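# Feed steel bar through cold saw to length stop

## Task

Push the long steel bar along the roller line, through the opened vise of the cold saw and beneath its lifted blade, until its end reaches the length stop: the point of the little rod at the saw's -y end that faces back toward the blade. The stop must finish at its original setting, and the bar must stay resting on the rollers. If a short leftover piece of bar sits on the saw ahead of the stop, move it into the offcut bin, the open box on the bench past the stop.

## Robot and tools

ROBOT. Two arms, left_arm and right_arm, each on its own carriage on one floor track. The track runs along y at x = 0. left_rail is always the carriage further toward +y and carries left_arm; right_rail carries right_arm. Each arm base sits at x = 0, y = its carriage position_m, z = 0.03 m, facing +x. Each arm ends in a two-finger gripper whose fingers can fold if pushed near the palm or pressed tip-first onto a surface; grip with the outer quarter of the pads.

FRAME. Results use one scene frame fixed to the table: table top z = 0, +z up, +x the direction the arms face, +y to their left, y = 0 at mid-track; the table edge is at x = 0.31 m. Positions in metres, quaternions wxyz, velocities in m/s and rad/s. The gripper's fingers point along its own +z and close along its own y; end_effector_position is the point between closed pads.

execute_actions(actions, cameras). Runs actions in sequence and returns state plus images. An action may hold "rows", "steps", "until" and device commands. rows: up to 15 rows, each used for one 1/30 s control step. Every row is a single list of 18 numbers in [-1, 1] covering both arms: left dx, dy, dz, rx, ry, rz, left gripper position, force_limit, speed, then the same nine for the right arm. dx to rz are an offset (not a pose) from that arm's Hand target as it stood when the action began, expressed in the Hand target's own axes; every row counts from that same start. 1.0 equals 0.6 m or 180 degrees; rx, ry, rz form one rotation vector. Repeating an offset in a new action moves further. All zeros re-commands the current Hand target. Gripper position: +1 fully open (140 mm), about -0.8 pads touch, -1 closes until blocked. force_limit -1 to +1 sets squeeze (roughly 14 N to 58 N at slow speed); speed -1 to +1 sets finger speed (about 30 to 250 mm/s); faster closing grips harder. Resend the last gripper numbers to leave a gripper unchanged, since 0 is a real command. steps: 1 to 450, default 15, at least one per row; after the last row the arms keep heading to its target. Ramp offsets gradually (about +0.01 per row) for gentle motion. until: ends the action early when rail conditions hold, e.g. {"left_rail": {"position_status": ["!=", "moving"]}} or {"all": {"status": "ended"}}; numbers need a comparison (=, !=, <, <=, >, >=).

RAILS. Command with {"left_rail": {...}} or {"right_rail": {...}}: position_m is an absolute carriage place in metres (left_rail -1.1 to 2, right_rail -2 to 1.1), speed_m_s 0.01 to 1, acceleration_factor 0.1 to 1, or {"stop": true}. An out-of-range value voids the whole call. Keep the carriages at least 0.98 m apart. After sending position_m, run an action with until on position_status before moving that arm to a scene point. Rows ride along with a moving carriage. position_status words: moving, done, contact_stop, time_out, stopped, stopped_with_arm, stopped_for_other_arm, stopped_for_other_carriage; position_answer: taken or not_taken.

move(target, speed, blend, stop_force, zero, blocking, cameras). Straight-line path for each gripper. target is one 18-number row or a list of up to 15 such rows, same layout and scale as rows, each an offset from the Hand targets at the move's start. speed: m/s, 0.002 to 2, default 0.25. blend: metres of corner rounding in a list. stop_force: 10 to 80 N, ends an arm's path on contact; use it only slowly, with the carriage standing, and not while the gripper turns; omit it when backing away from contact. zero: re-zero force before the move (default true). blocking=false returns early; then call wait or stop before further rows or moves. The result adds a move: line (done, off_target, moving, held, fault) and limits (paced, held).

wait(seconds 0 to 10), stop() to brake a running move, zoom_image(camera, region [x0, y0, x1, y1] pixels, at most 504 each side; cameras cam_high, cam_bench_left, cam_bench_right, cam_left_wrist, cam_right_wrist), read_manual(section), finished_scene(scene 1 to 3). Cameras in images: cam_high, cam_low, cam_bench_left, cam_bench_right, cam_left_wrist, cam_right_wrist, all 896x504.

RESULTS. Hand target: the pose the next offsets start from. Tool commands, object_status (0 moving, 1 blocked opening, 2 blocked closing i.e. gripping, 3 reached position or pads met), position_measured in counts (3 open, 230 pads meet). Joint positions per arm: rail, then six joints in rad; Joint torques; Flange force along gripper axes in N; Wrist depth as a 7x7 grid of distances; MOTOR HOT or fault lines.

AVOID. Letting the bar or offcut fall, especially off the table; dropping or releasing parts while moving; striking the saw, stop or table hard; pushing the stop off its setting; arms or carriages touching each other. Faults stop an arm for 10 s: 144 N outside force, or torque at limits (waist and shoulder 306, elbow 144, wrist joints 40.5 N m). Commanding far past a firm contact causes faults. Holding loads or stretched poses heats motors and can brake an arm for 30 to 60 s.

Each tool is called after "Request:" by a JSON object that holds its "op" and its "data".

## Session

Request:
{"op": "execute_actions", "data": {"actions": []}}

Scene clock: 0.00 s.
left_arm: end_effector_position=(+0.6600, +1.4044, +0.4937) position_measured=3 object_status=3 end_effector_quat_wxyz=(+0.000, +1.000, +0.000, +0.000) | right_arm: end_effector_position=(+0.6600, -0.6004, +0.4937) position_measured=3 object_status=3 end_effector_quat_wxyz=(+0.000, +1.000, +0.000, +0.000)
Joint positions: left_arm=[1.405 -0.053 0.164 1.35 0 1.628 1.518] | right_arm=[-0.6 -0.053 0.164 1.35 0 1.628 1.518]
Joint velocities: within noise
Joint torques (N m): no reading
Flange force (N): no reading
Wrist depth (mm): cam_left_wrist=[342 430 - 344 - - 354 / 354 335 340 336 347 339 357 / 375 450 450 398 - 414 396 / 398 139 - - - 139 - / - 101 - - 746 114 96 / - - 733 751 794 771 97 / - 816 773 744 819 842 -] | cam_right_wrist=[587 350 - 352 348 - - / 587 367 607 374 365 585 618 / - 441 607 384 392 616 624 / 402 137 394 415 406 141 418 / - 117 - - - 132 105 / - 103 - 800 - - 96 / - - 726 738 738 876 -]
Hand target: left_arm +0.6600, +1.4044, +0.4937; +0.000, +1.000, +0.000, +0.000 | right_arm +0.6600, -0.6004, +0.4937; +0.000, +1.000, +0.000, +0.000
Tool commands: left_gripper/position=+1.0 left_gripper/force_limit=+1.0 left_gripper/speed=+1.0 right_gripper/position=+1.0 right_gripper/force_limit=+1.0 right_gripper/speed=+1.0
left_rail: position_m=1.405 position_status=done
right_rail: position_m=-0.600 position_status=done
camera_calibration:
cam_left_wrist: T_world_to_cam=[[0.00415253, -0.999888, 0.0143641, 1.40293], [-0.941079, 0.000950009, 0.338186, 0.456986], [-0.338162, -0.0149221, -0.94097, 0.851402], [0, 0, 0, 1]] pos_world=[0.712146, 1.41505, 0.626445]
cam_right_wrist: T_world_to_cam=[[-0.0013051, -0.999937, 0.0111077, -0.599463], [-0.948961, 0.00474167, 0.315357, 0.483712], [-0.31539, -0.0101292, -0.948908, 0.814651], [0, 0, 0, 1]] pos_world=[0.715175, -0.593467, 0.627145]

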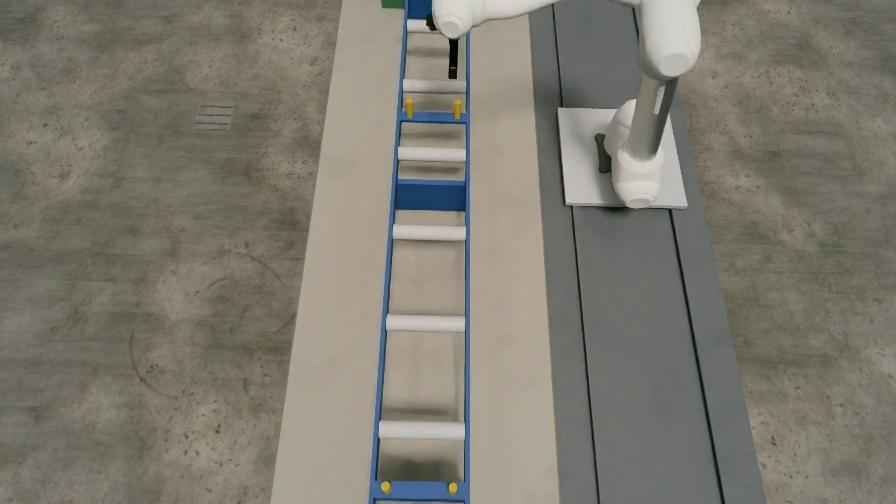

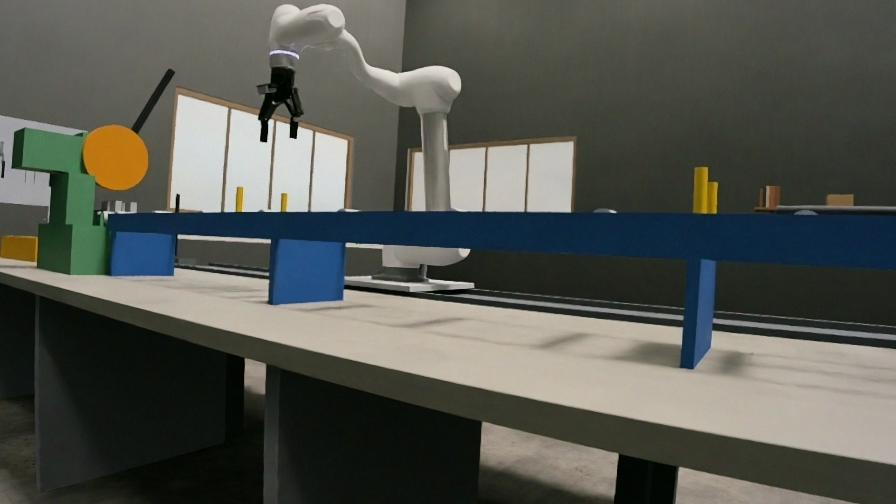

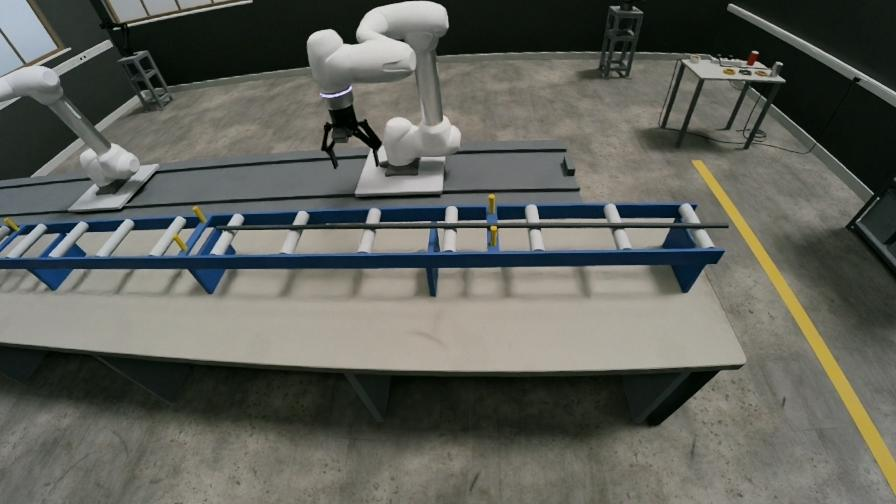

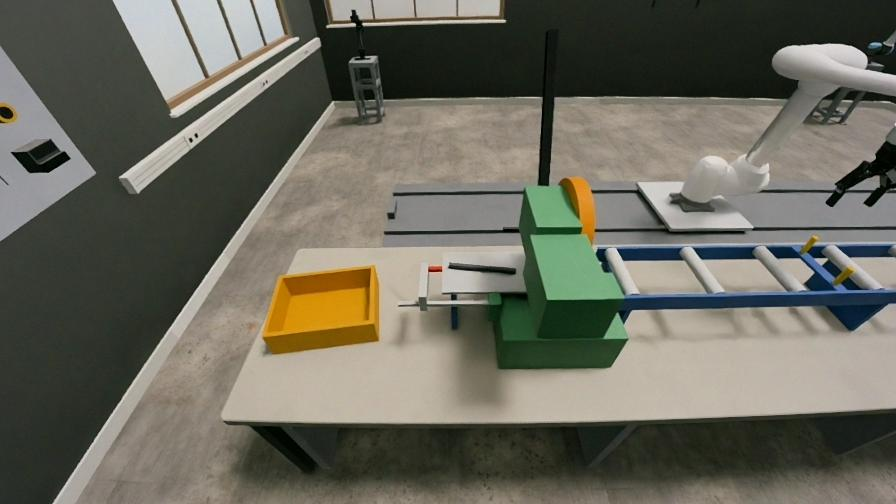

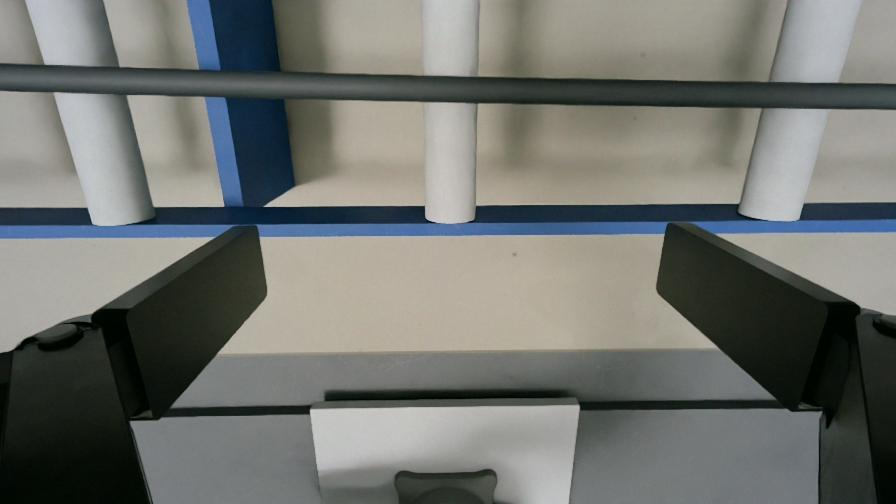

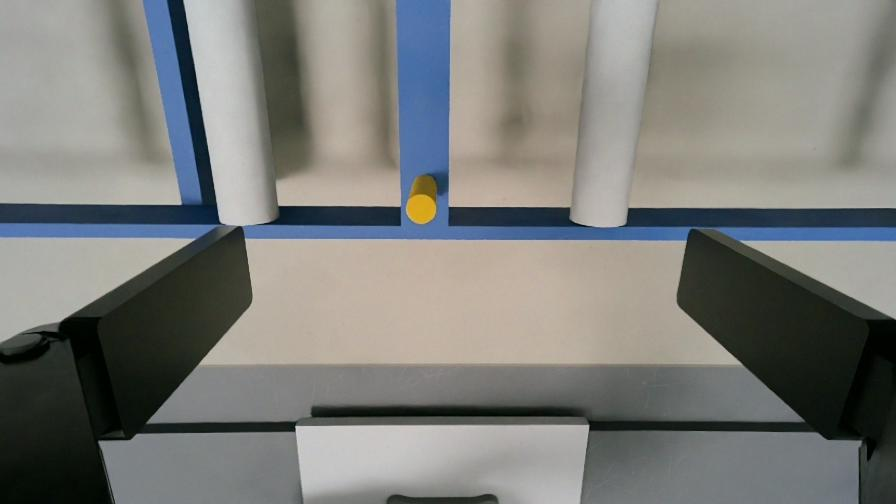

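Request:
{"op": "move", "data": {"target": [[0,0,0,0,0,0.25,1,0,0,-0.4,0.7,0,0,0,0.25,1,0,0],[0,0,0,0,0,0.5,1,0,0,-1,0.9,0,0,0,0.5,1,0,0]], "blend": 0.05, "speed": 0.4, "cameras": []}}

Request:
{"op": "execute_actions", "data": {"actions": [{"left_rail":{"position_m":1.7,"speed_m_s":0.5},"right_rail":{"position_m":-1.98,"speed_m_s":0.5},"steps":200,"until":{"all":{"status":"ended"}}}], "cameras": ["cam_left_wrist"]}}

Request:
{"op": "move", "data": {"target": [[0,0,0,0,0,0,1,0,0,-0.2,-0.6,0,0,0,0,1,0,0],[0,0,0,0,0,0,1,0,0,-0.867,-0.9,-0.25,0,0,0,1,0,0]], "blend": 0.05, "speed": 0.4, "cameras": ["cam_bench_right","cam_right_wrist"]}}

Request:
{"op": "zoom_image", "data": {"camera": "cam_bench_right", "region": [240, 220, 620, 360]}}

Scene clock: 15.73 s.
left_arm: end_effector_position=(+0.6599, +1.4044, +0.4936) position_measured=3 object_status=3 end_effector_quat_wxyz=(+0.000, +0.707, -0.707, +0.000) | right_arm: end_effector_position=(+0.0600, -1.1405, +0.4937) position_measured=3 object_status=3 end_effector_quat_wxyz=(+0.000, +0.707, -0.707, +0.000)
Joint positions: left_arm=[1.405 -0.053 0.164 1.35 0 1.628 3.088] | right_arm=[-0.6 -1.524 -0.025 1.553 0 1.613 1.618]
Joint torques (N m): left_arm=[-1.99 -61.18 -45.06 4.43 0.24 0] | right_arm=[0.24 -41.04 -42.82 4.16 -0.06 0.42]
Flange force (N): left_arm=[-3.0 2.5 4.4] | right_arm=[1.0 0.9 2.0]
Wrist depth (mm): cam_left_wrist=[- 343 - - - 583 551 / - 385 379 580 - - 576 / 1413 - 373 379 - - 613 / 1439 127 422 - - 138 649 / - 101 523 556 - 114 96 / - - 481 465 719 - 97 / - - 472 484 886 - -] | cam_right_wrist=[- 564 - - - 584 1226 / - 588 - - 592 - 1209 / 612 615 - - - 1400 1363 / 683 133 - - - 141 1431 / - 117 - 711 726 131 105 / - 698 666 700 702 1580 96 / - - 767 710 740 1683 -]
Hand target: left_arm +0.6600, +1.4044, +0.4937; +0.000, +0.707, -0.707, +0.000 | right_arm +0.0600, -1.1404, +0.4937; +0.000, +0.707, -0.707, +0.000
Off the commanded pose: left_arm 0.000 m, 0 deg | right_arm 0.000 m, 0 deg.
left_rail: position_m=1.405 position_status=done
right_rail: position_m=-0.600 position_status=done
move: done; blend cut to 0 m at target 1; limits=paced
No camera images: "cameras" was empty.

Scene clock: 19.13 s.
left_arm: end_effector_position=(+0.6600, +1.6995, +0.4936) position_measured=3 object_status=3 end_effector_quat_wxyz=(+0.000, +0.707, -0.707, +0.000) | right_arm: end_effector_position=(+0.0600, -2.5204, +0.4937) position_measured=3 object_status=3 end_effector_quat_wxyz=(+0.000, +0.707, -0.707, +0.000)
Joint positions: left_arm=[1.7 -0.053 0.164 1.35 0 1.628 3.088] | right_arm=[-1.98 -1.524 -0.025 1.553 0 1.614 1.618]
Joint torques (N m): left_arm=[-2.04 -61.72 -45.22 4.42 0.2 0.06] | right_arm=[0.89 -42.09 -42.59 4.17 -0.1 0.46]
Flange force (N): left_arm=[-2.8 1.6 4.9] | right_arm=[3.7 2.1 1.6]
Wrist depth (mm): cam_left_wrist=[1169 387 317 - - - 548 / 1456 390 432 432 - 606 580 / 1413 - 378 379 - 672 606 / 1512 127 428 - - 138 647 / - 101 430 436 - 114 97 / - - 511 478 - 816 97 / - 786 479 482 - - -] | cam_right_wrist=[- - 1198 1215 1192 1209 1221 / 588 - 1294 1269 - 1288 1294 / 564 - 1348 - 1250 1321 1356 / 654 132 901 - - 141 1407 / - 117 - - - 124 105 / - 102 713 700 692 - 96 / - - 785 706 736 1694 -]
Hand target: left_arm +0.6600, +1.6995, +0.4937; +0.000, +0.707, -0.707, +0.000 | right_arm +0.0600, -2.5204, +0.4937; +0.000, +0.707, -0.707, +0.000
Tool commands: left_gripper/position=+1.0 left_gripper/force_limit=+0.0 left_gripper/speed=+0.0 right_gripper/position=+1.0 right_gripper/force_limit=+0.0 right_gripper/speed=+0.0
Off the commanded pose: left_arm 0.000 m, 0 deg | right_arm 0.000 m, 0 deg.
left_rail: position_m=1.700 speed_m_s=0.50 position_status=done
right_rail: position_m=-1.980 speed_m_s=0.50 position_status=done
camera_calibration:
cam_left_wrist: T_world_to_cam=[[-0.999888, -0.0041527, 0.0143641, 0.668313], [0.000949821, 0.941079, 0.338186, -1.76269], [-0.0149221, 0.338162, -0.94097, 0.0424331], [0, 0, 0, 1]] pos_world=[0.670546, 1.64725, 0.626445]
Images, in order (width x height): cam_left_wrist 896x504.

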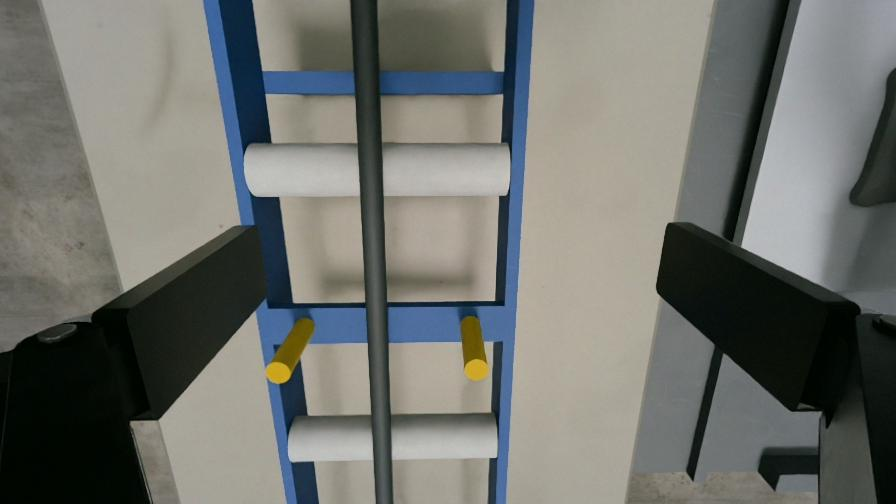

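Scene clock: 21.87 s.
left_arm: end_effector_position=(+0.6600, +1.6995, +0.4936) position_measured=3 object_status=3 end_effector_quat_wxyz=(+0.000, +0.707, -0.707, +0.000) | right_arm: end_effector_position=(+0.5999, -2.0004, +0.6436) position_measured=3 object_status=3 end_effector_quat_wxyz=(+0.000, +0.707, -0.707, +0.000)
Joint positions: left_arm=[1.7 -0.053 0.164 1.35 0 1.628 3.088] | right_arm=[-1.98 -0.091 0.112 1.136 0 1.894 3.05]
Joint torques (N m): left_arm=[-1.41 -61.17 -45.18 4.48 0.21 0.02] | right_arm=[0.27 -54.03 -39.78 3.91 -0.18 0.51]
Flange force (N): left_arm=[-2.0 2.7 5.0] | right_arm=[1.4 -4.2 -1.6]
Wrist depth (mm): cam_left_wrist=[559 347 321 - - 576 553 / 1243 381 424 437 - 589 575 / 1356 - 376 380 - - 607 / 1456 126 427 - - 138 642 / - 101 427 434 - 114 97 / - - 474 495 - - 97 / - - 473 489 - 1798 -] | cam_right_wrist=[1348 683 - - 674 700 676 / 1439 - 462 - - 717 680 / 1463 - 522 516 - 736 638 / 1506 132 550 560 - 140 603 / - 117 576 589 - 124 105 / - 576 609 627 - - 96 / - 408 413 650 - - -]
Hand target: left_arm +0.6600, +1.6995, +0.4937; +0.000, +0.707, -0.707, +0.000 | right_arm +0.6000, -2.0003, +0.6437; +0.000, +0.707, -0.707, +0.000
Off the commanded pose: left_arm 0.000 m, 0 deg | right_arm 0.000 m, 0 deg.
left_rail: position_m=1.700 speed_m_s=0.50 position_status=done
right_rail: position_m=-1.980 speed_m_s=0.50 position_status=done
move: done; limits=paced
camera_calibration:
cam_right_wrist: T_world_to_cam=[[-0.999937, 0.00139959, 0.0111403, 0.601114], [0.00484163, 0.948961, 0.315355, 1.70265], [-0.0101304, 0.315389, -0.948908, 1.39189], [0, 0, 0, 1]] pos_world=[0.606933, -2.05557, 0.777145]
Images, in order (width x height): cam_bench_right 896x504, cam_right_wrist 896x504.

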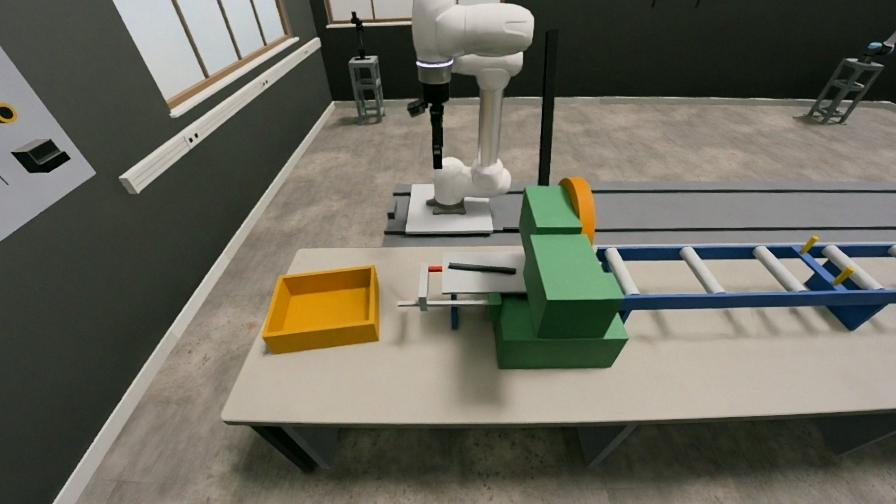

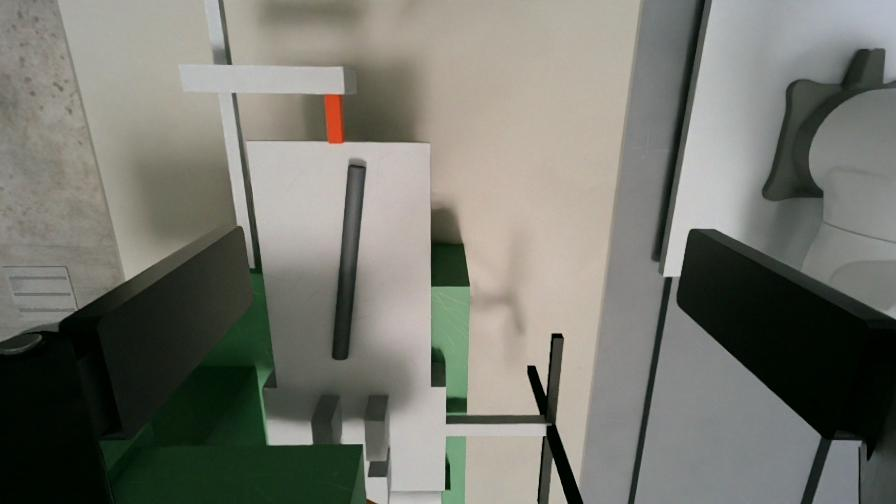

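Scaled by 1.326 from the camera's 896x504 image, which has a finer 1280x720 frame.

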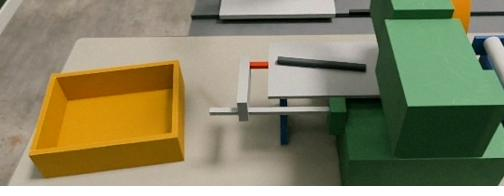

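Request:
{"op": "move", "data": {"target": [0,0,0,0,0,0,1,0,0,-0.167,-0.108,0.55,0,0,0,-1,-1,0], "cameras": []}}

Request:
{"op": "move", "data": {"target": [0,0,0,0,0,0,1,0,0,0,0,0.1,0,0,0,-1,-1,0], "speed": 0.015, "stop_force": 12, "cameras": ["cam_right_wrist"]}}

Scene clock: 44.67 s.
left_arm: end_effector_position=(+0.6600, +1.6995, +0.4937) position_measured=3 object_status=3 end_effector_quat_wxyz=(+0.000, +0.707, -0.707, +0.000) | right_arm: end_effector_position=(+0.6445, -1.9305, +0.4131) position_measured=233 object_status=3 end_effector_quat_wxyz=(+0.000, +0.707, -0.707, -0.001)
Joint positions: left_arm=[1.7 -0.053 0.164 1.35 0 1.628 3.088] | right_arm=[-1.98 0.023 0.144 1.517 0 1.482 3.165]
Joint torques (N m): left_arm=[-2.07 -61.72 -45.04 4.49 0.29 0.05] | right_arm=[16.84 -64.55 -39.62 3.35 -0.03 0.44]
Flange force (N): left_arm=[-2.9 1.3 5.0] | right_arm=[25.5 -17.7 -1.8]
Flange force when the fault began (N): right_arm=[42.3 -24.1 -26.8]
Wrist depth (mm): cam_left_wrist=[- 348 323 - - 582 550 / 1297 400 423 436 - 612 573 / 1236 - 377 383 - - 606 / 1493 127 422 652 - 138 640 / - 101 428 432 737 114 97 / - - 468 456 - 778 97 / - - 494 473 - 1684 -] | cam_right_wrist=[501 296 274 490 503 - 488 / - 283 280 283 526 - 502 / 540 298 293 296 550 - 518 / 549 314 306 135 - - 546 / 1155 331 90 88 89 - - / - - - - 65 74 - / - - 74 - - 71 -]
Hand target: left_arm +0.6600, +1.6995, +0.4937; +0.000, +0.707, -0.707, +0.000 | right_arm +0.6445, -1.9305, +0.4131; +0.000, +0.707, -0.707, -0.001 (not the last commanded pose)
Tool commands: left_gripper/position=+1.0 left_gripper/force_limit=+0.0 left_gripper/speed=+0.0 right_gripper/position=-1.0 right_gripper/force_limit=-1.0 right_gripper/speed=+0.003922
Off the commanded pose: left_arm 0.000 m, 0 deg | right_arm 0.106 m, 0 deg.
FORCE FAULT: contact force on the right arm reached its limit, and that arm stopped for 10 seconds. The contact can be on any part of that arm, not only on its tool. That arm's remaining commands of this call were not run. That arm's target is now where it stood when the stop ended, not its last command. That arm accepts commands again.
left_rail: position_m=1.700 speed_m_s=0.50 position_status=done
right_rail: position_m=-1.980 speed_m_s=0.50 position_status=done
move: fault (right_arm)
No camera images: "cameras" was empty.

not run: an earlier result of this reply reported a stop or a fault. Calls in your next reply go to the robot.

Request:
{"op": "execute_actions", "data": {"actions": [], "cameras": ["cam_bench_right","cam_low","cam_right_wrist"]}}

Request:
{"op": "zoom_image", "data": {"camera": "cam_bench_right", "region": [380, 20, 660, 320]}}

Request:
{"op": "zoom_image", "data": {"camera": "cam_low", "region": [0, 20, 300, 300]}}

Scene clock: 53.50 s.
left_arm: end_effector_position=(+0.6600, +1.6995, +0.4937) position_measured=3 object_status=3 end_effector_quat_wxyz=(+0.000, +0.707, -0.707, +0.000) | right_arm: end_effector_position=(+0.6445, -1.9305, +0.4131) position_measured=233 object_status=3 end_effector_quat_wxyz=(+0.000, +0.707, -0.707, -0.001)
Joint positions: left_arm=[1.7 -0.053 0.164 1.35 0 1.628 3.088] | right_arm=[-1.98 0.023 0.144 1.517 0 1.482 3.165]
Joint velocities: within noise
Joint torques (N m): left_arm=[-2 -61.67 -45.1 4.42 0.27 0.02] | right_arm=[14.81 -63.74 -39.72 3.29 -0.06 0.48]
Flange force (N): left_arm=[-3.0 1.6 4.7] | right_arm=[22.4 -15.3 -2.4]
Wrist depth (mm): cam_left_wrist=[1283 349 323 - - - 544 / 1341 383 428 437 - 615 579 / 1372 596 376 378 - - 607 / 1456 132 428 702 692 138 642 / - 101 428 438 - 114 97 / - - 480 486 - - 96 / - - 474 496 842 - -] | cam_right_wrist=[- 263 481 - 501 - 462 / - 284 278 283 - - 497 / - 295 292 297 542 543 514 / - 313 308 135 - 576 556 / 1232 332 90 88 88 - 647 / 1472 - - - 65 74 - / - - 74 - - 71 -]
Hand target: left_arm +0.6600, +1.6995, +0.4937; +0.000, +0.707, -0.707, +0.000 | right_arm +0.6445, -1.9305, +0.4131; +0.000, +0.707, -0.707, -0.001 (not the last commanded pose)
Tool commands: left_gripper/position=+1.0 left_gripper/force_limit=+0.0 left_gripper/speed=+0.0 right_gripper/position=-1.0 right_gripper/force_limit=-1.0 right_gripper/speed=+0.003922
Off the commanded pose: left_arm 0.000 m, 0 deg | right_arm 0.106 m, 0 deg.
left_rail: position_m=1.700 speed_m_s=0.50 position_status=done
right_rail: position_m=-1.980 speed_m_s=0.50 position_status=done
camera_calibration:
cam_right_wrist: T_world_to_cam=[[-0.999921, 0.00156901, 0.0124718, 0.64788], [0.00542832, 0.948794, 0.315849, 1.70793], [-0.0113376, 0.315892, -0.948728, 1.1532], [0, 0, 0, 1]] pos_world=[0.651633, -1.98577, 0.546547]
Images, in order (width x height): cam_low 896x504, cam_bench_right 896x504, cam_right_wrist 896x504.

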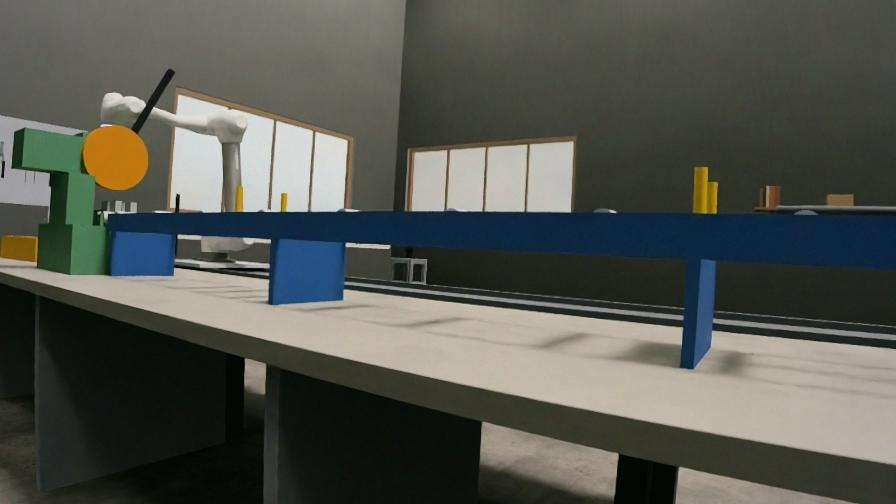

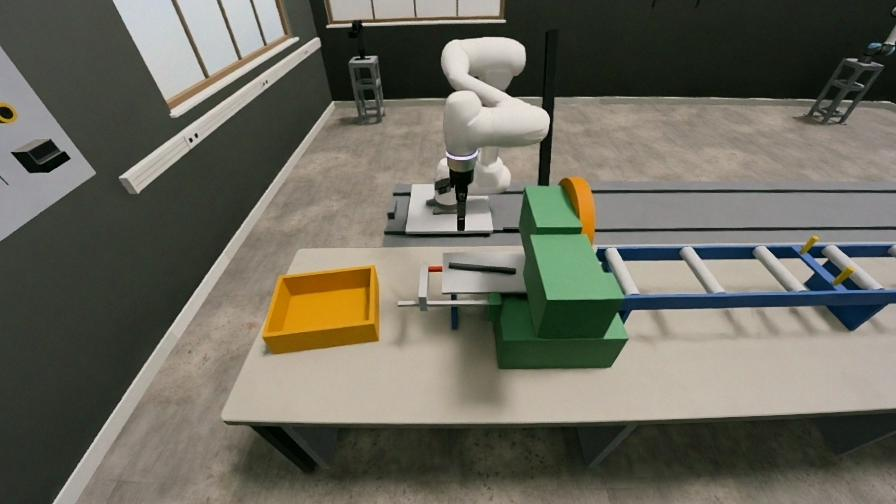

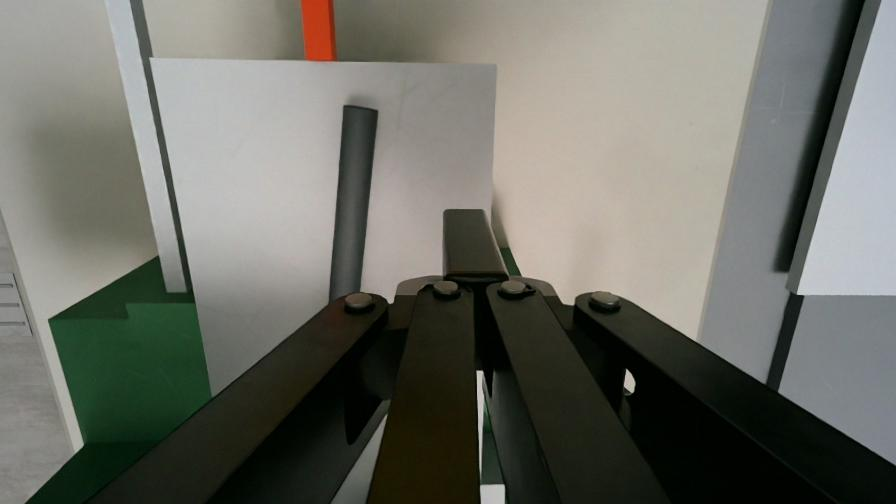

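Scaled by 1.680 from the camera's 896x504 image, which has a finer 1280x720 frame.

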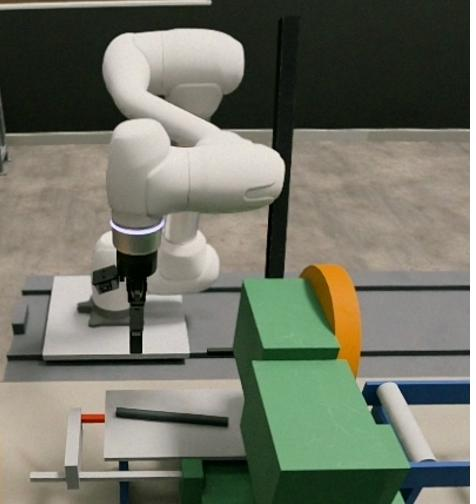

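Scaled by 1.680 from the camera's 896x504 image, which has a finer 1280x720 frame.

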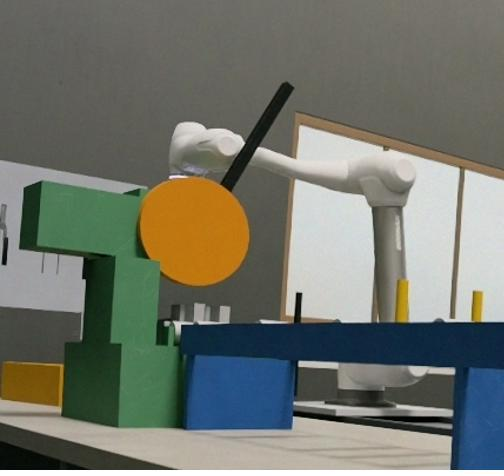

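Request:
{"op": "move", "data": {"target": [[0,0,0,0,0,0,1,0,0,0.149,0,-0.15,0,0,0,-1,-1,0],[0,0,0,0,0,0,1,0,0,0.149,0,-0.15,0.0077,-0.111,0.044,-1,-1,0],[0,0,0,0,0,0,1,0,0,-0.06,-0.034,0.16,0.0077,-0.111,0.044,-1,-1,0]], "speed": 0.12, "cameras": ["cam_right_wrist","cam_bench_right"]}}

Scene clock: 75.20 s.
left_arm: end_effector_position=(+0.6600, +1.6995, +0.4937) position_measured=3 object_status=3 end_effector_quat_wxyz=(+0.000, +0.707, -0.707, +0.000) | right_arm: end_effector_position=(+0.6648, -1.8945, +0.3171) position_measured=233 object_status=3 end_effector_quat_wxyz=(+0.131, -0.646, +0.743, +0.115)
Joint positions: left_arm=[1.7 -0.053 0.164 1.35 0 1.628 3.088] | right_arm=[-1.98 -0.095 0.185 1.68 0.365 1.281 3.08]
Joint torques (N m): left_arm=[-1.5 -62.02 -44.82 4.39 0.25 0.03] | right_arm=[0.76 -63.25 -41.27 4.61 0.3 0.45]
Flange force (N): left_arm=[-2.1 0.6 4.4] | right_arm=[2.3 -4.4 2.5]
Wrist depth (mm): cam_left_wrist=[1263 348 313 - - - 560 / 1256 406 419 433 - - 579 / 1290 - 374 380 - 654 604 / 1430 128 417 - - 138 647 / - 101 433 439 778 114 97 / - - 481 482 807 - 96 / - - 483 492 824 1930 -] | cam_right_wrist=[163 163 155 164 167 403 - / 179 179 173 180 184 446 - / 214 199 194 199 205 459 478 / 508 222 212 135 229 - - / 355 253 90 88 94 - 596 / 1866 - - - 65 74 633 / - - 74 - - 71 -]
Hand target: left_arm +0.6600, +1.6995, +0.4937; +0.000, +0.707, -0.707, +0.000 | right_arm +0.6648, -1.8945, +0.3171; +0.131, -0.646, +0.743, +0.115
Off the commanded pose: left_arm 0.000 m, 0 deg | right_arm 0.000 m, 0 deg.
left_rail: position_m=1.700 speed_m_s=0.50 position_status=done
right_rail: position_m=-1.980 speed_m_s=0.50 position_status=done
move: done
camera_calibration:
cam_right_wrist: T_world_to_cam=[[-0.99052, 0.136799, 0.0125087, 0.919225], [0.114894, 0.775104, 0.6213, 1.20531], [0.0752978, 0.616847, -0.783473, 1.51117], [0, 0, 0, 1]] pos_world=[0.65824, -1.99215, 0.423606]
Images, in order (width x height): cam_bench_right 896x504, cam_right_wrist 896x504.

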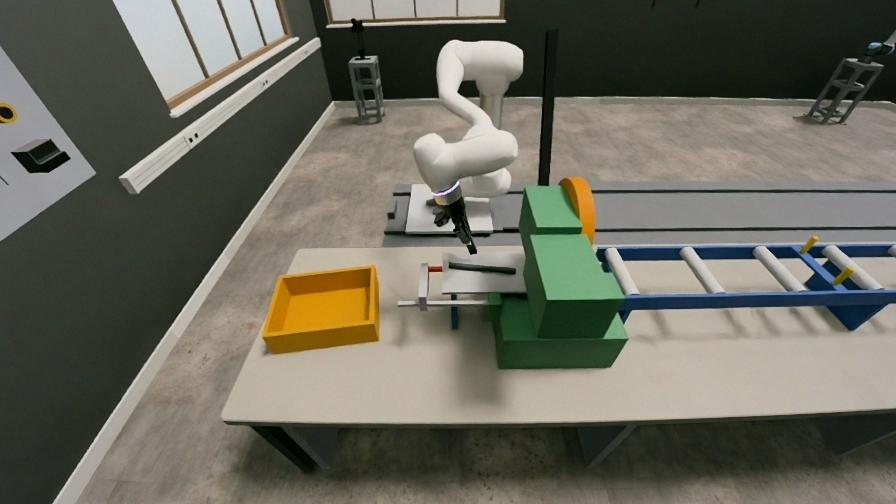

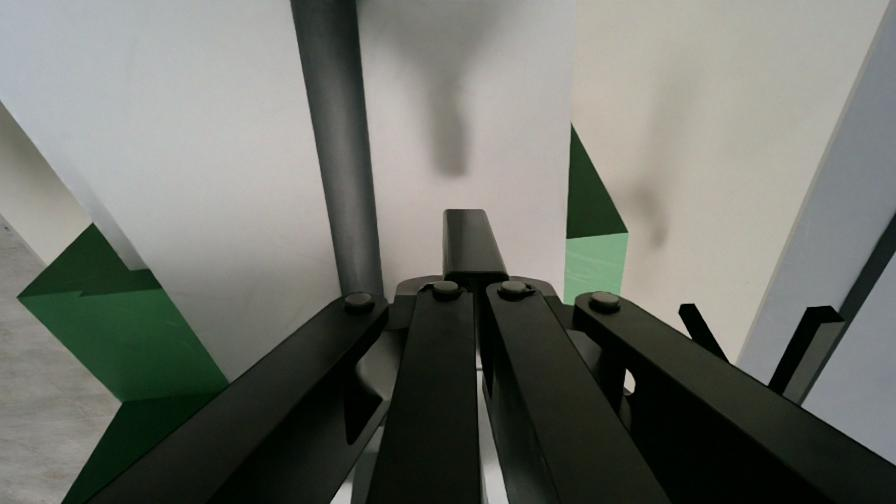

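Request:
{"op": "move", "data": {"target": [0,0,0,0,0,0,1,0,0,0.0285,0,0.078,0,0,0,-1,-1,0], "speed": 0.012, "stop_force": 12, "cameras": ["cam_right_wrist"]}}

Scene clock: 82.33 s.
left_arm: end_effector_position=(+0.6600, +1.6995, +0.4937) position_measured=3 object_status=3 end_effector_quat_wxyz=(+0.000, +0.707, -0.707, +0.000) | right_arm: end_effector_position=(+0.6647, -1.8945, +0.2833) position_measured=233 object_status=3 end_effector_quat_wxyz=(+0.131, -0.646, +0.743, +0.115)
Joint positions: left_arm=[1.7 -0.053 0.164 1.35 0 1.628 3.088] | right_arm=[-1.98 -0.095 0.203 1.723 0.372 1.225 3.057]
Joint torques (N m): left_arm=[-1.42 -61.31 -45.24 4.43 0.19 0.08] | right_arm=[4.56 -40.53 -27.03 3.79 -3.27 0.4]
Flange force (N): left_arm=[-1.4 2.5 4.8] | right_arm=[-1.7 5.2 -33.5]
Wrist depth (mm): cam_left_wrist=[- 349 325 - - - 548 / - 396 411 439 - 591 578 / 1304 - 380 382 - 665 606 / 1439 127 425 643 - 138 649 / - 101 434 433 - 114 97 / - 761 492 475 - - 97 / - 1637 486 473 - 2064 -] | cam_right_wrist=[132 132 118 132 133 - 366 / 145 145 140 145 146 408 404 / 160 160 157 161 162 439 460 / 179 179 172 149 183 - 503 / 223 204 90 88 89 - - / 323 71 - - 65 74 293 / - - 74 - - 71 -]
Hand target: left_arm +0.6600, +1.6995, +0.4937; +0.000, +0.707, -0.707, +0.000 | right_arm +0.6647, -1.8945, +0.2833; +0.131, -0.646, +0.743, +0.115 (not the last commanded pose)
Off the commanded pose: left_arm 0.000 m, 0 deg | right_arm 0.016 m, 0 deg.
left_rail: position_m=1.700 speed_m_s=0.50 position_status=done
right_rail: position_m=-1.980 speed_m_s=0.50 position_status=done
move: contact (right_arm)
camera_calibration:
cam_right_wrist: T_world_to_cam=[[-0.990525, 0.136776, 0.0123808, 0.919654], [0.114786, 0.775024, 0.62142, 1.22617], [0.0753997, 0.616953, -0.78338, 1.4848], [0, 0, 0, 1]] pos_world=[0.65824, -1.99215, 0.389805]
Images, in order (width x height): cam_right_wrist 896x504.

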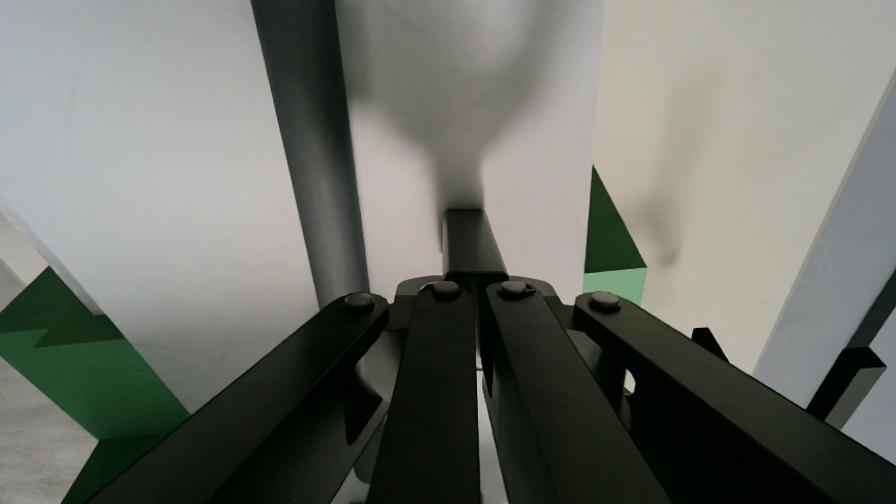

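Request:
{"op": "move", "data": {"target": [[0,0,0,0,0,0,1,0,0,-0.0228,0,-0.0627,0,0,0,-1,-1,0],[0,0,0,0,0,0,1,0,0,-0.0637,-0.0763,-0.0478,0,0,0,0.1,-1,0],[0,0,0,0,0,0,1,0,0,-0.0425,-0.0763,0.0102,0,0,0,0.1,-1,0]], "speed": 0.08, "cameras": ["cam_right_wrist"]}}

Request:
{"op": "execute_actions", "data": {"actions": [{"rows":[[0,0,0,0,0,0,1,0,0,0,0,0,0,0,0,-1,0.2,-1]],"steps":100}], "cameras": ["cam_right_wrist"]}}

Scene clock: 93.87 s.
left_arm: end_effector_position=(+0.6600, +1.6995, +0.4937) position_measured=3 object_status=3 end_effector_quat_wxyz=(+0.000, +0.707, -0.707, +0.000) | right_arm: end_effector_position=(+0.7137, -1.8750, +0.2862) position_measured=117 object_status=3 end_effector_quat_wxyz=(+0.131, -0.646, +0.743, +0.115)
Joint positions: left_arm=[1.7 -0.053 0.164 1.35 0 1.628 3.088] | right_arm=[-1.98 -0.061 0.275 1.625 0.37 1.237 3.099]
Joint torques (N m): left_arm=[-1.72 -61.68 -45.01 4.48 0.31 0.07] | right_arm=[0.62 -72.29 -41.29 4.52 -0.01 0.44]
Flange force (N): left_arm=[-2.3 1.4 4.6] | right_arm=[2.4 -4.7 3.8]
Wrist depth (mm): cam_left_wrist=[1312 387 314 - - - 561 / 1276 586 414 429 - - 578 / 1388 389 380 377 - - 607 / 1430 126 425 - - 139 647 / - 101 426 436 - 114 96 / - - 526 481 - - 97 / - - 482 476 - - -] | cam_right_wrist=[134 134 134 121 136 136 - / 167 147 147 134 149 152 409 / 437 163 163 160 164 165 443 / 511 188 160 180 177 186 - / - 88 112 204 205 95 86 / - 89 236 236 246 - 76 / - - 290 292 289 - 70]
Hand target: left_arm +0.6600, +1.6995, +0.4937; +0.000, +0.707, -0.707, +0.000 | right_arm +0.7137, -1.8750, +0.2862; +0.131, -0.646, +0.743, +0.115
Off the commanded pose: left_arm 0.000 m, 0 deg | right_arm 0.000 m, 0 deg.
left_rail: position_m=1.700 speed_m_s=0.50 position_status=done
right_rail: position_m=-1.980 speed_m_s=0.50 position_status=done
move: done
camera_calibration:
cam_right_wrist: T_world_to_cam=[[-0.990535, 0.136708, 0.0123059, 0.965292], [0.114697, 0.775123, 0.621312, 1.20395], [0.0753998, 0.616843, -0.783466, 1.47117], [0, 0, 0, 1]] pos_world=[0.70714, -1.97265, 0.392705]
Images, in order (width x height): cam_right_wrist 896x504.

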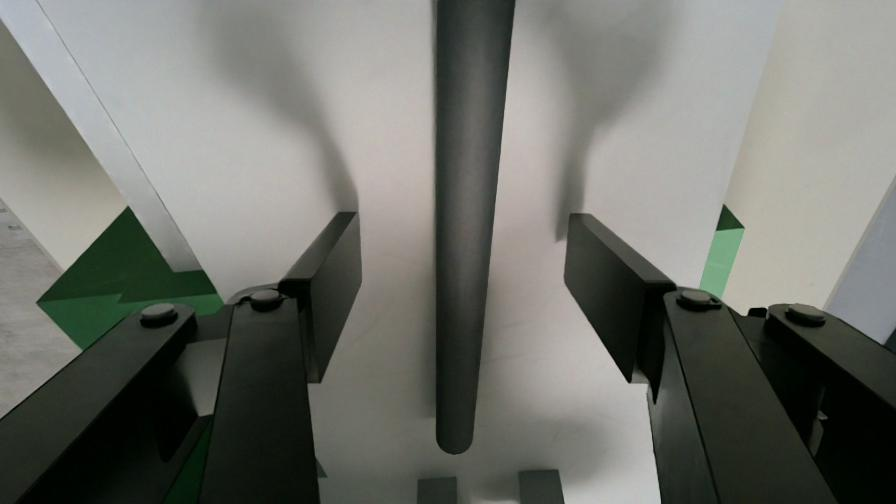

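Scene clock: 97.40 s.
left_arm: end_effector_position=(+0.6600, +1.6995, +0.4937) position_measured=3 object_status=3 end_effector_quat_wxyz=(+0.000, +0.707, -0.707, +0.000) | right_arm: end_effector_position=(+0.7137, -1.8750, +0.2862) position_measured=203 object_status=2 end_effector_quat_wxyz=(+0.131, -0.646, +0.743, +0.115)
Joint positions: left_arm=[1.7 -0.053 0.164 1.35 0 1.628 3.088] | right_arm=[-1.98 -0.061 0.275 1.625 0.37 1.237 3.099]
Joint torques (N m): left_arm=[-1.59 -61.97 -45.05 4.49 0.2 0.02] | right_arm=[3.47 -63.08 -35.58 4.54 -0.82 0.27]
Flange force (N): left_arm=[-2.2 1.1 4.4] | right_arm=[2.1 -2.4 -10.1]
Wrist depth (mm): cam_left_wrist=[1141 346 334 - - 604 553 / - 586 425 428 - - 575 / 1356 621 377 380 - - 609 / 1430 127 420 - - 139 654 / - 101 425 434 - 114 102 / - - 482 476 - 851 97 / - - 481 479 - 845 -] | cam_right_wrist=[134 134 134 121 136 136 370 / 167 148 148 134 148 152 - / - 163 163 161 165 166 431 / 340 193 183 159 181 186 519 / 1740 209 94 100 89 89 - / 1801 68 74 206 - - - / - - - - - 73 -]
Hand target: left_arm +0.6600, +1.6995, +0.4937; +0.000, +0.707, -0.707, +0.000 | right_arm +0.7137, -1.8750, +0.2862; +0.131, -0.646, +0.743, +0.115
Off the commanded pose: left_arm 0.000 m, 0 deg | right_arm 0.000 m, 0 deg.
left_rail: position_m=1.700 speed_m_s=0.50 position_status=done
right_rail: position_m=-1.980 speed_m_s=0.50 position_status=done
camera_calibration:
cam_right_wrist: T_world_to_cam=[[-0.990524, 0.136784, 0.0123685, 0.965423], [0.114795, 0.77511, 0.62131, 1.20393], [0.0753985, 0.616843, -0.783467, 1.47123], [0, 0, 0, 1]] pos_world=[0.70714, -1.97275, 0.392706]
Images, in order (width x height): cam_right_wrist 896x504.

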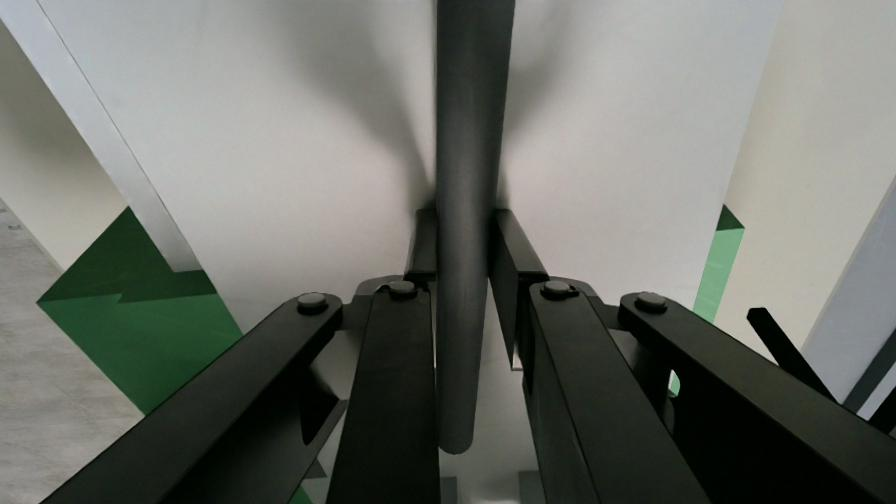

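Request:
{"op": "move", "data": {"target": [[0,0,0,0,0,0,1,0,0,-0.114,0,-0.313,0,0,0,-1,0.2,-1],[0,0,0,0,0,0,1,0,0,0.859,-0.1196,-0.668,0,0,0,-1,0.2,-1]], "speed": 0.15, "cameras": ["cam_right_wrist","cam_bench_right"]}}

Scene clock: 116.83 s.
left_arm: end_effector_position=(+0.6600, +1.6995, +0.4937) position_measured=3 object_status=3 end_effector_quat_wxyz=(+0.000, +0.707, -0.707, +0.000) | right_arm: end_effector_position=(+0.6985, -2.5006, +0.4861) position_measured=203 object_status=2 end_effector_quat_wxyz=(+0.131, -0.646, +0.743, +0.115)
Joint positions: left_arm=[1.7 -0.053 0.164 1.35 0 1.628 3.088] | right_arm=[-1.98 -0.785 0.676 0.656 0.306 2.008 2.6]
Joint torques (N m): left_arm=[-1.64 -61.12 -45.02 4.48 0.18 0.02] | right_arm=[0.48 -115.37 -43.68 5.06 0.7 0.44]
Flange force (N): left_arm=[-2.3 2.4 4.7] | right_arm=[7.7 -7.5 2.8]
Wrist depth (mm): cam_left_wrist=[- 344 332 - 557 - 548 / 1326 402 421 428 - - 582 / 1388 - 379 379 - 636 609 / 1439 127 440 - - 138 645 / - 101 431 433 - 114 96 / - 797 488 481 - - 97 / - 786 483 450 - 1869 -] | cam_right_wrist=[572 542 541 99 - - 1244 / - 583 585 114 587 - - / 1463 - - 134 - - 657 / 1570 773 - 155 728 797 715 / 1801 - 94 94 89 89 805 / - 68 74 262 - - 689 / - - - - - 73 -]
Hand target: left_arm +0.6600, +1.6995, +0.4937; +0.000, +0.707, -0.707, +0.000 | right_arm +0.6985, -2.5006, +0.4861; +0.131, -0.646, +0.743, +0.115
Off the commanded pose: left_arm 0.000 m, 0 deg | right_arm 0.000 m, 0 deg.
left_rail: position_m=1.700 speed_m_s=0.50 position_status=done
right_rail: position_m=-1.980 speed_m_s=0.50 position_status=done
move: done
camera_calibration:
cam_right_wrist: T_world_to_cam=[[-0.990535, 0.136708, 0.0123059, 1.0333], [0.114697, 0.775123, 0.621312, 1.56641], [0.0753998, 0.616843, -0.783466, 2.01483], [0, 0, 0, 1]] pos_world=[0.69194, -2.59825, 0.592605]
Images, in order (width x height): cam_bench_right 896x504, cam_right_wrist 896x504.

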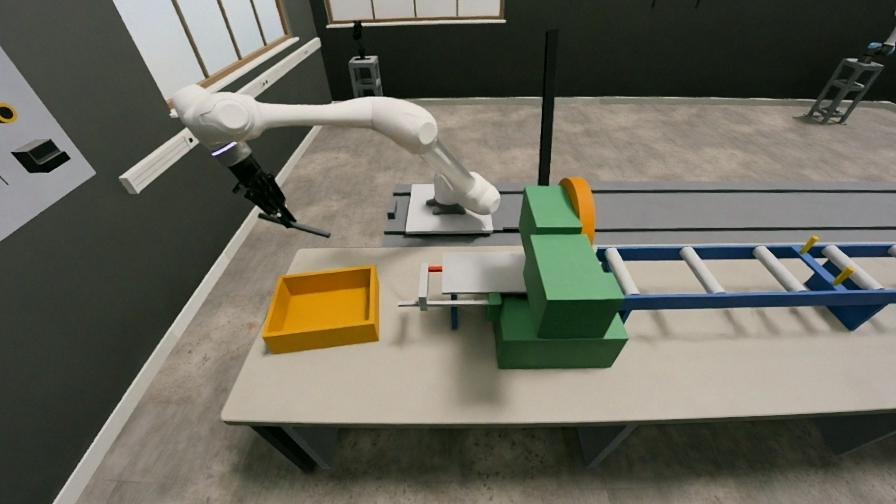

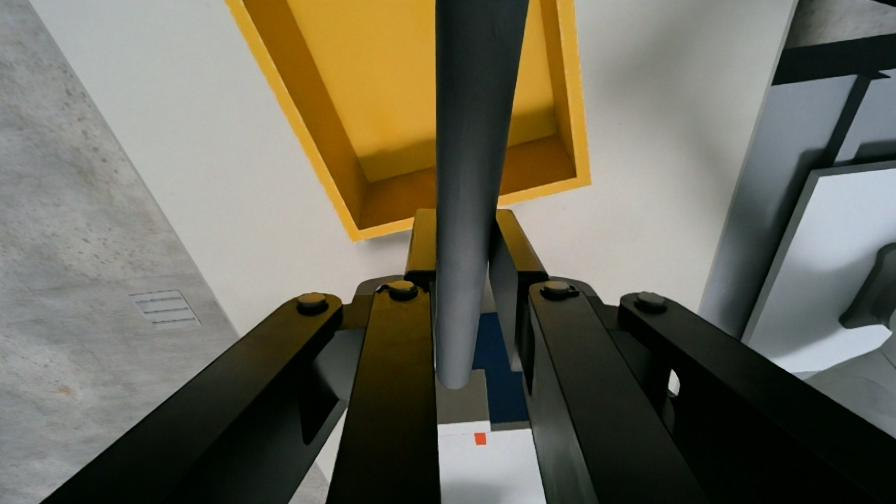

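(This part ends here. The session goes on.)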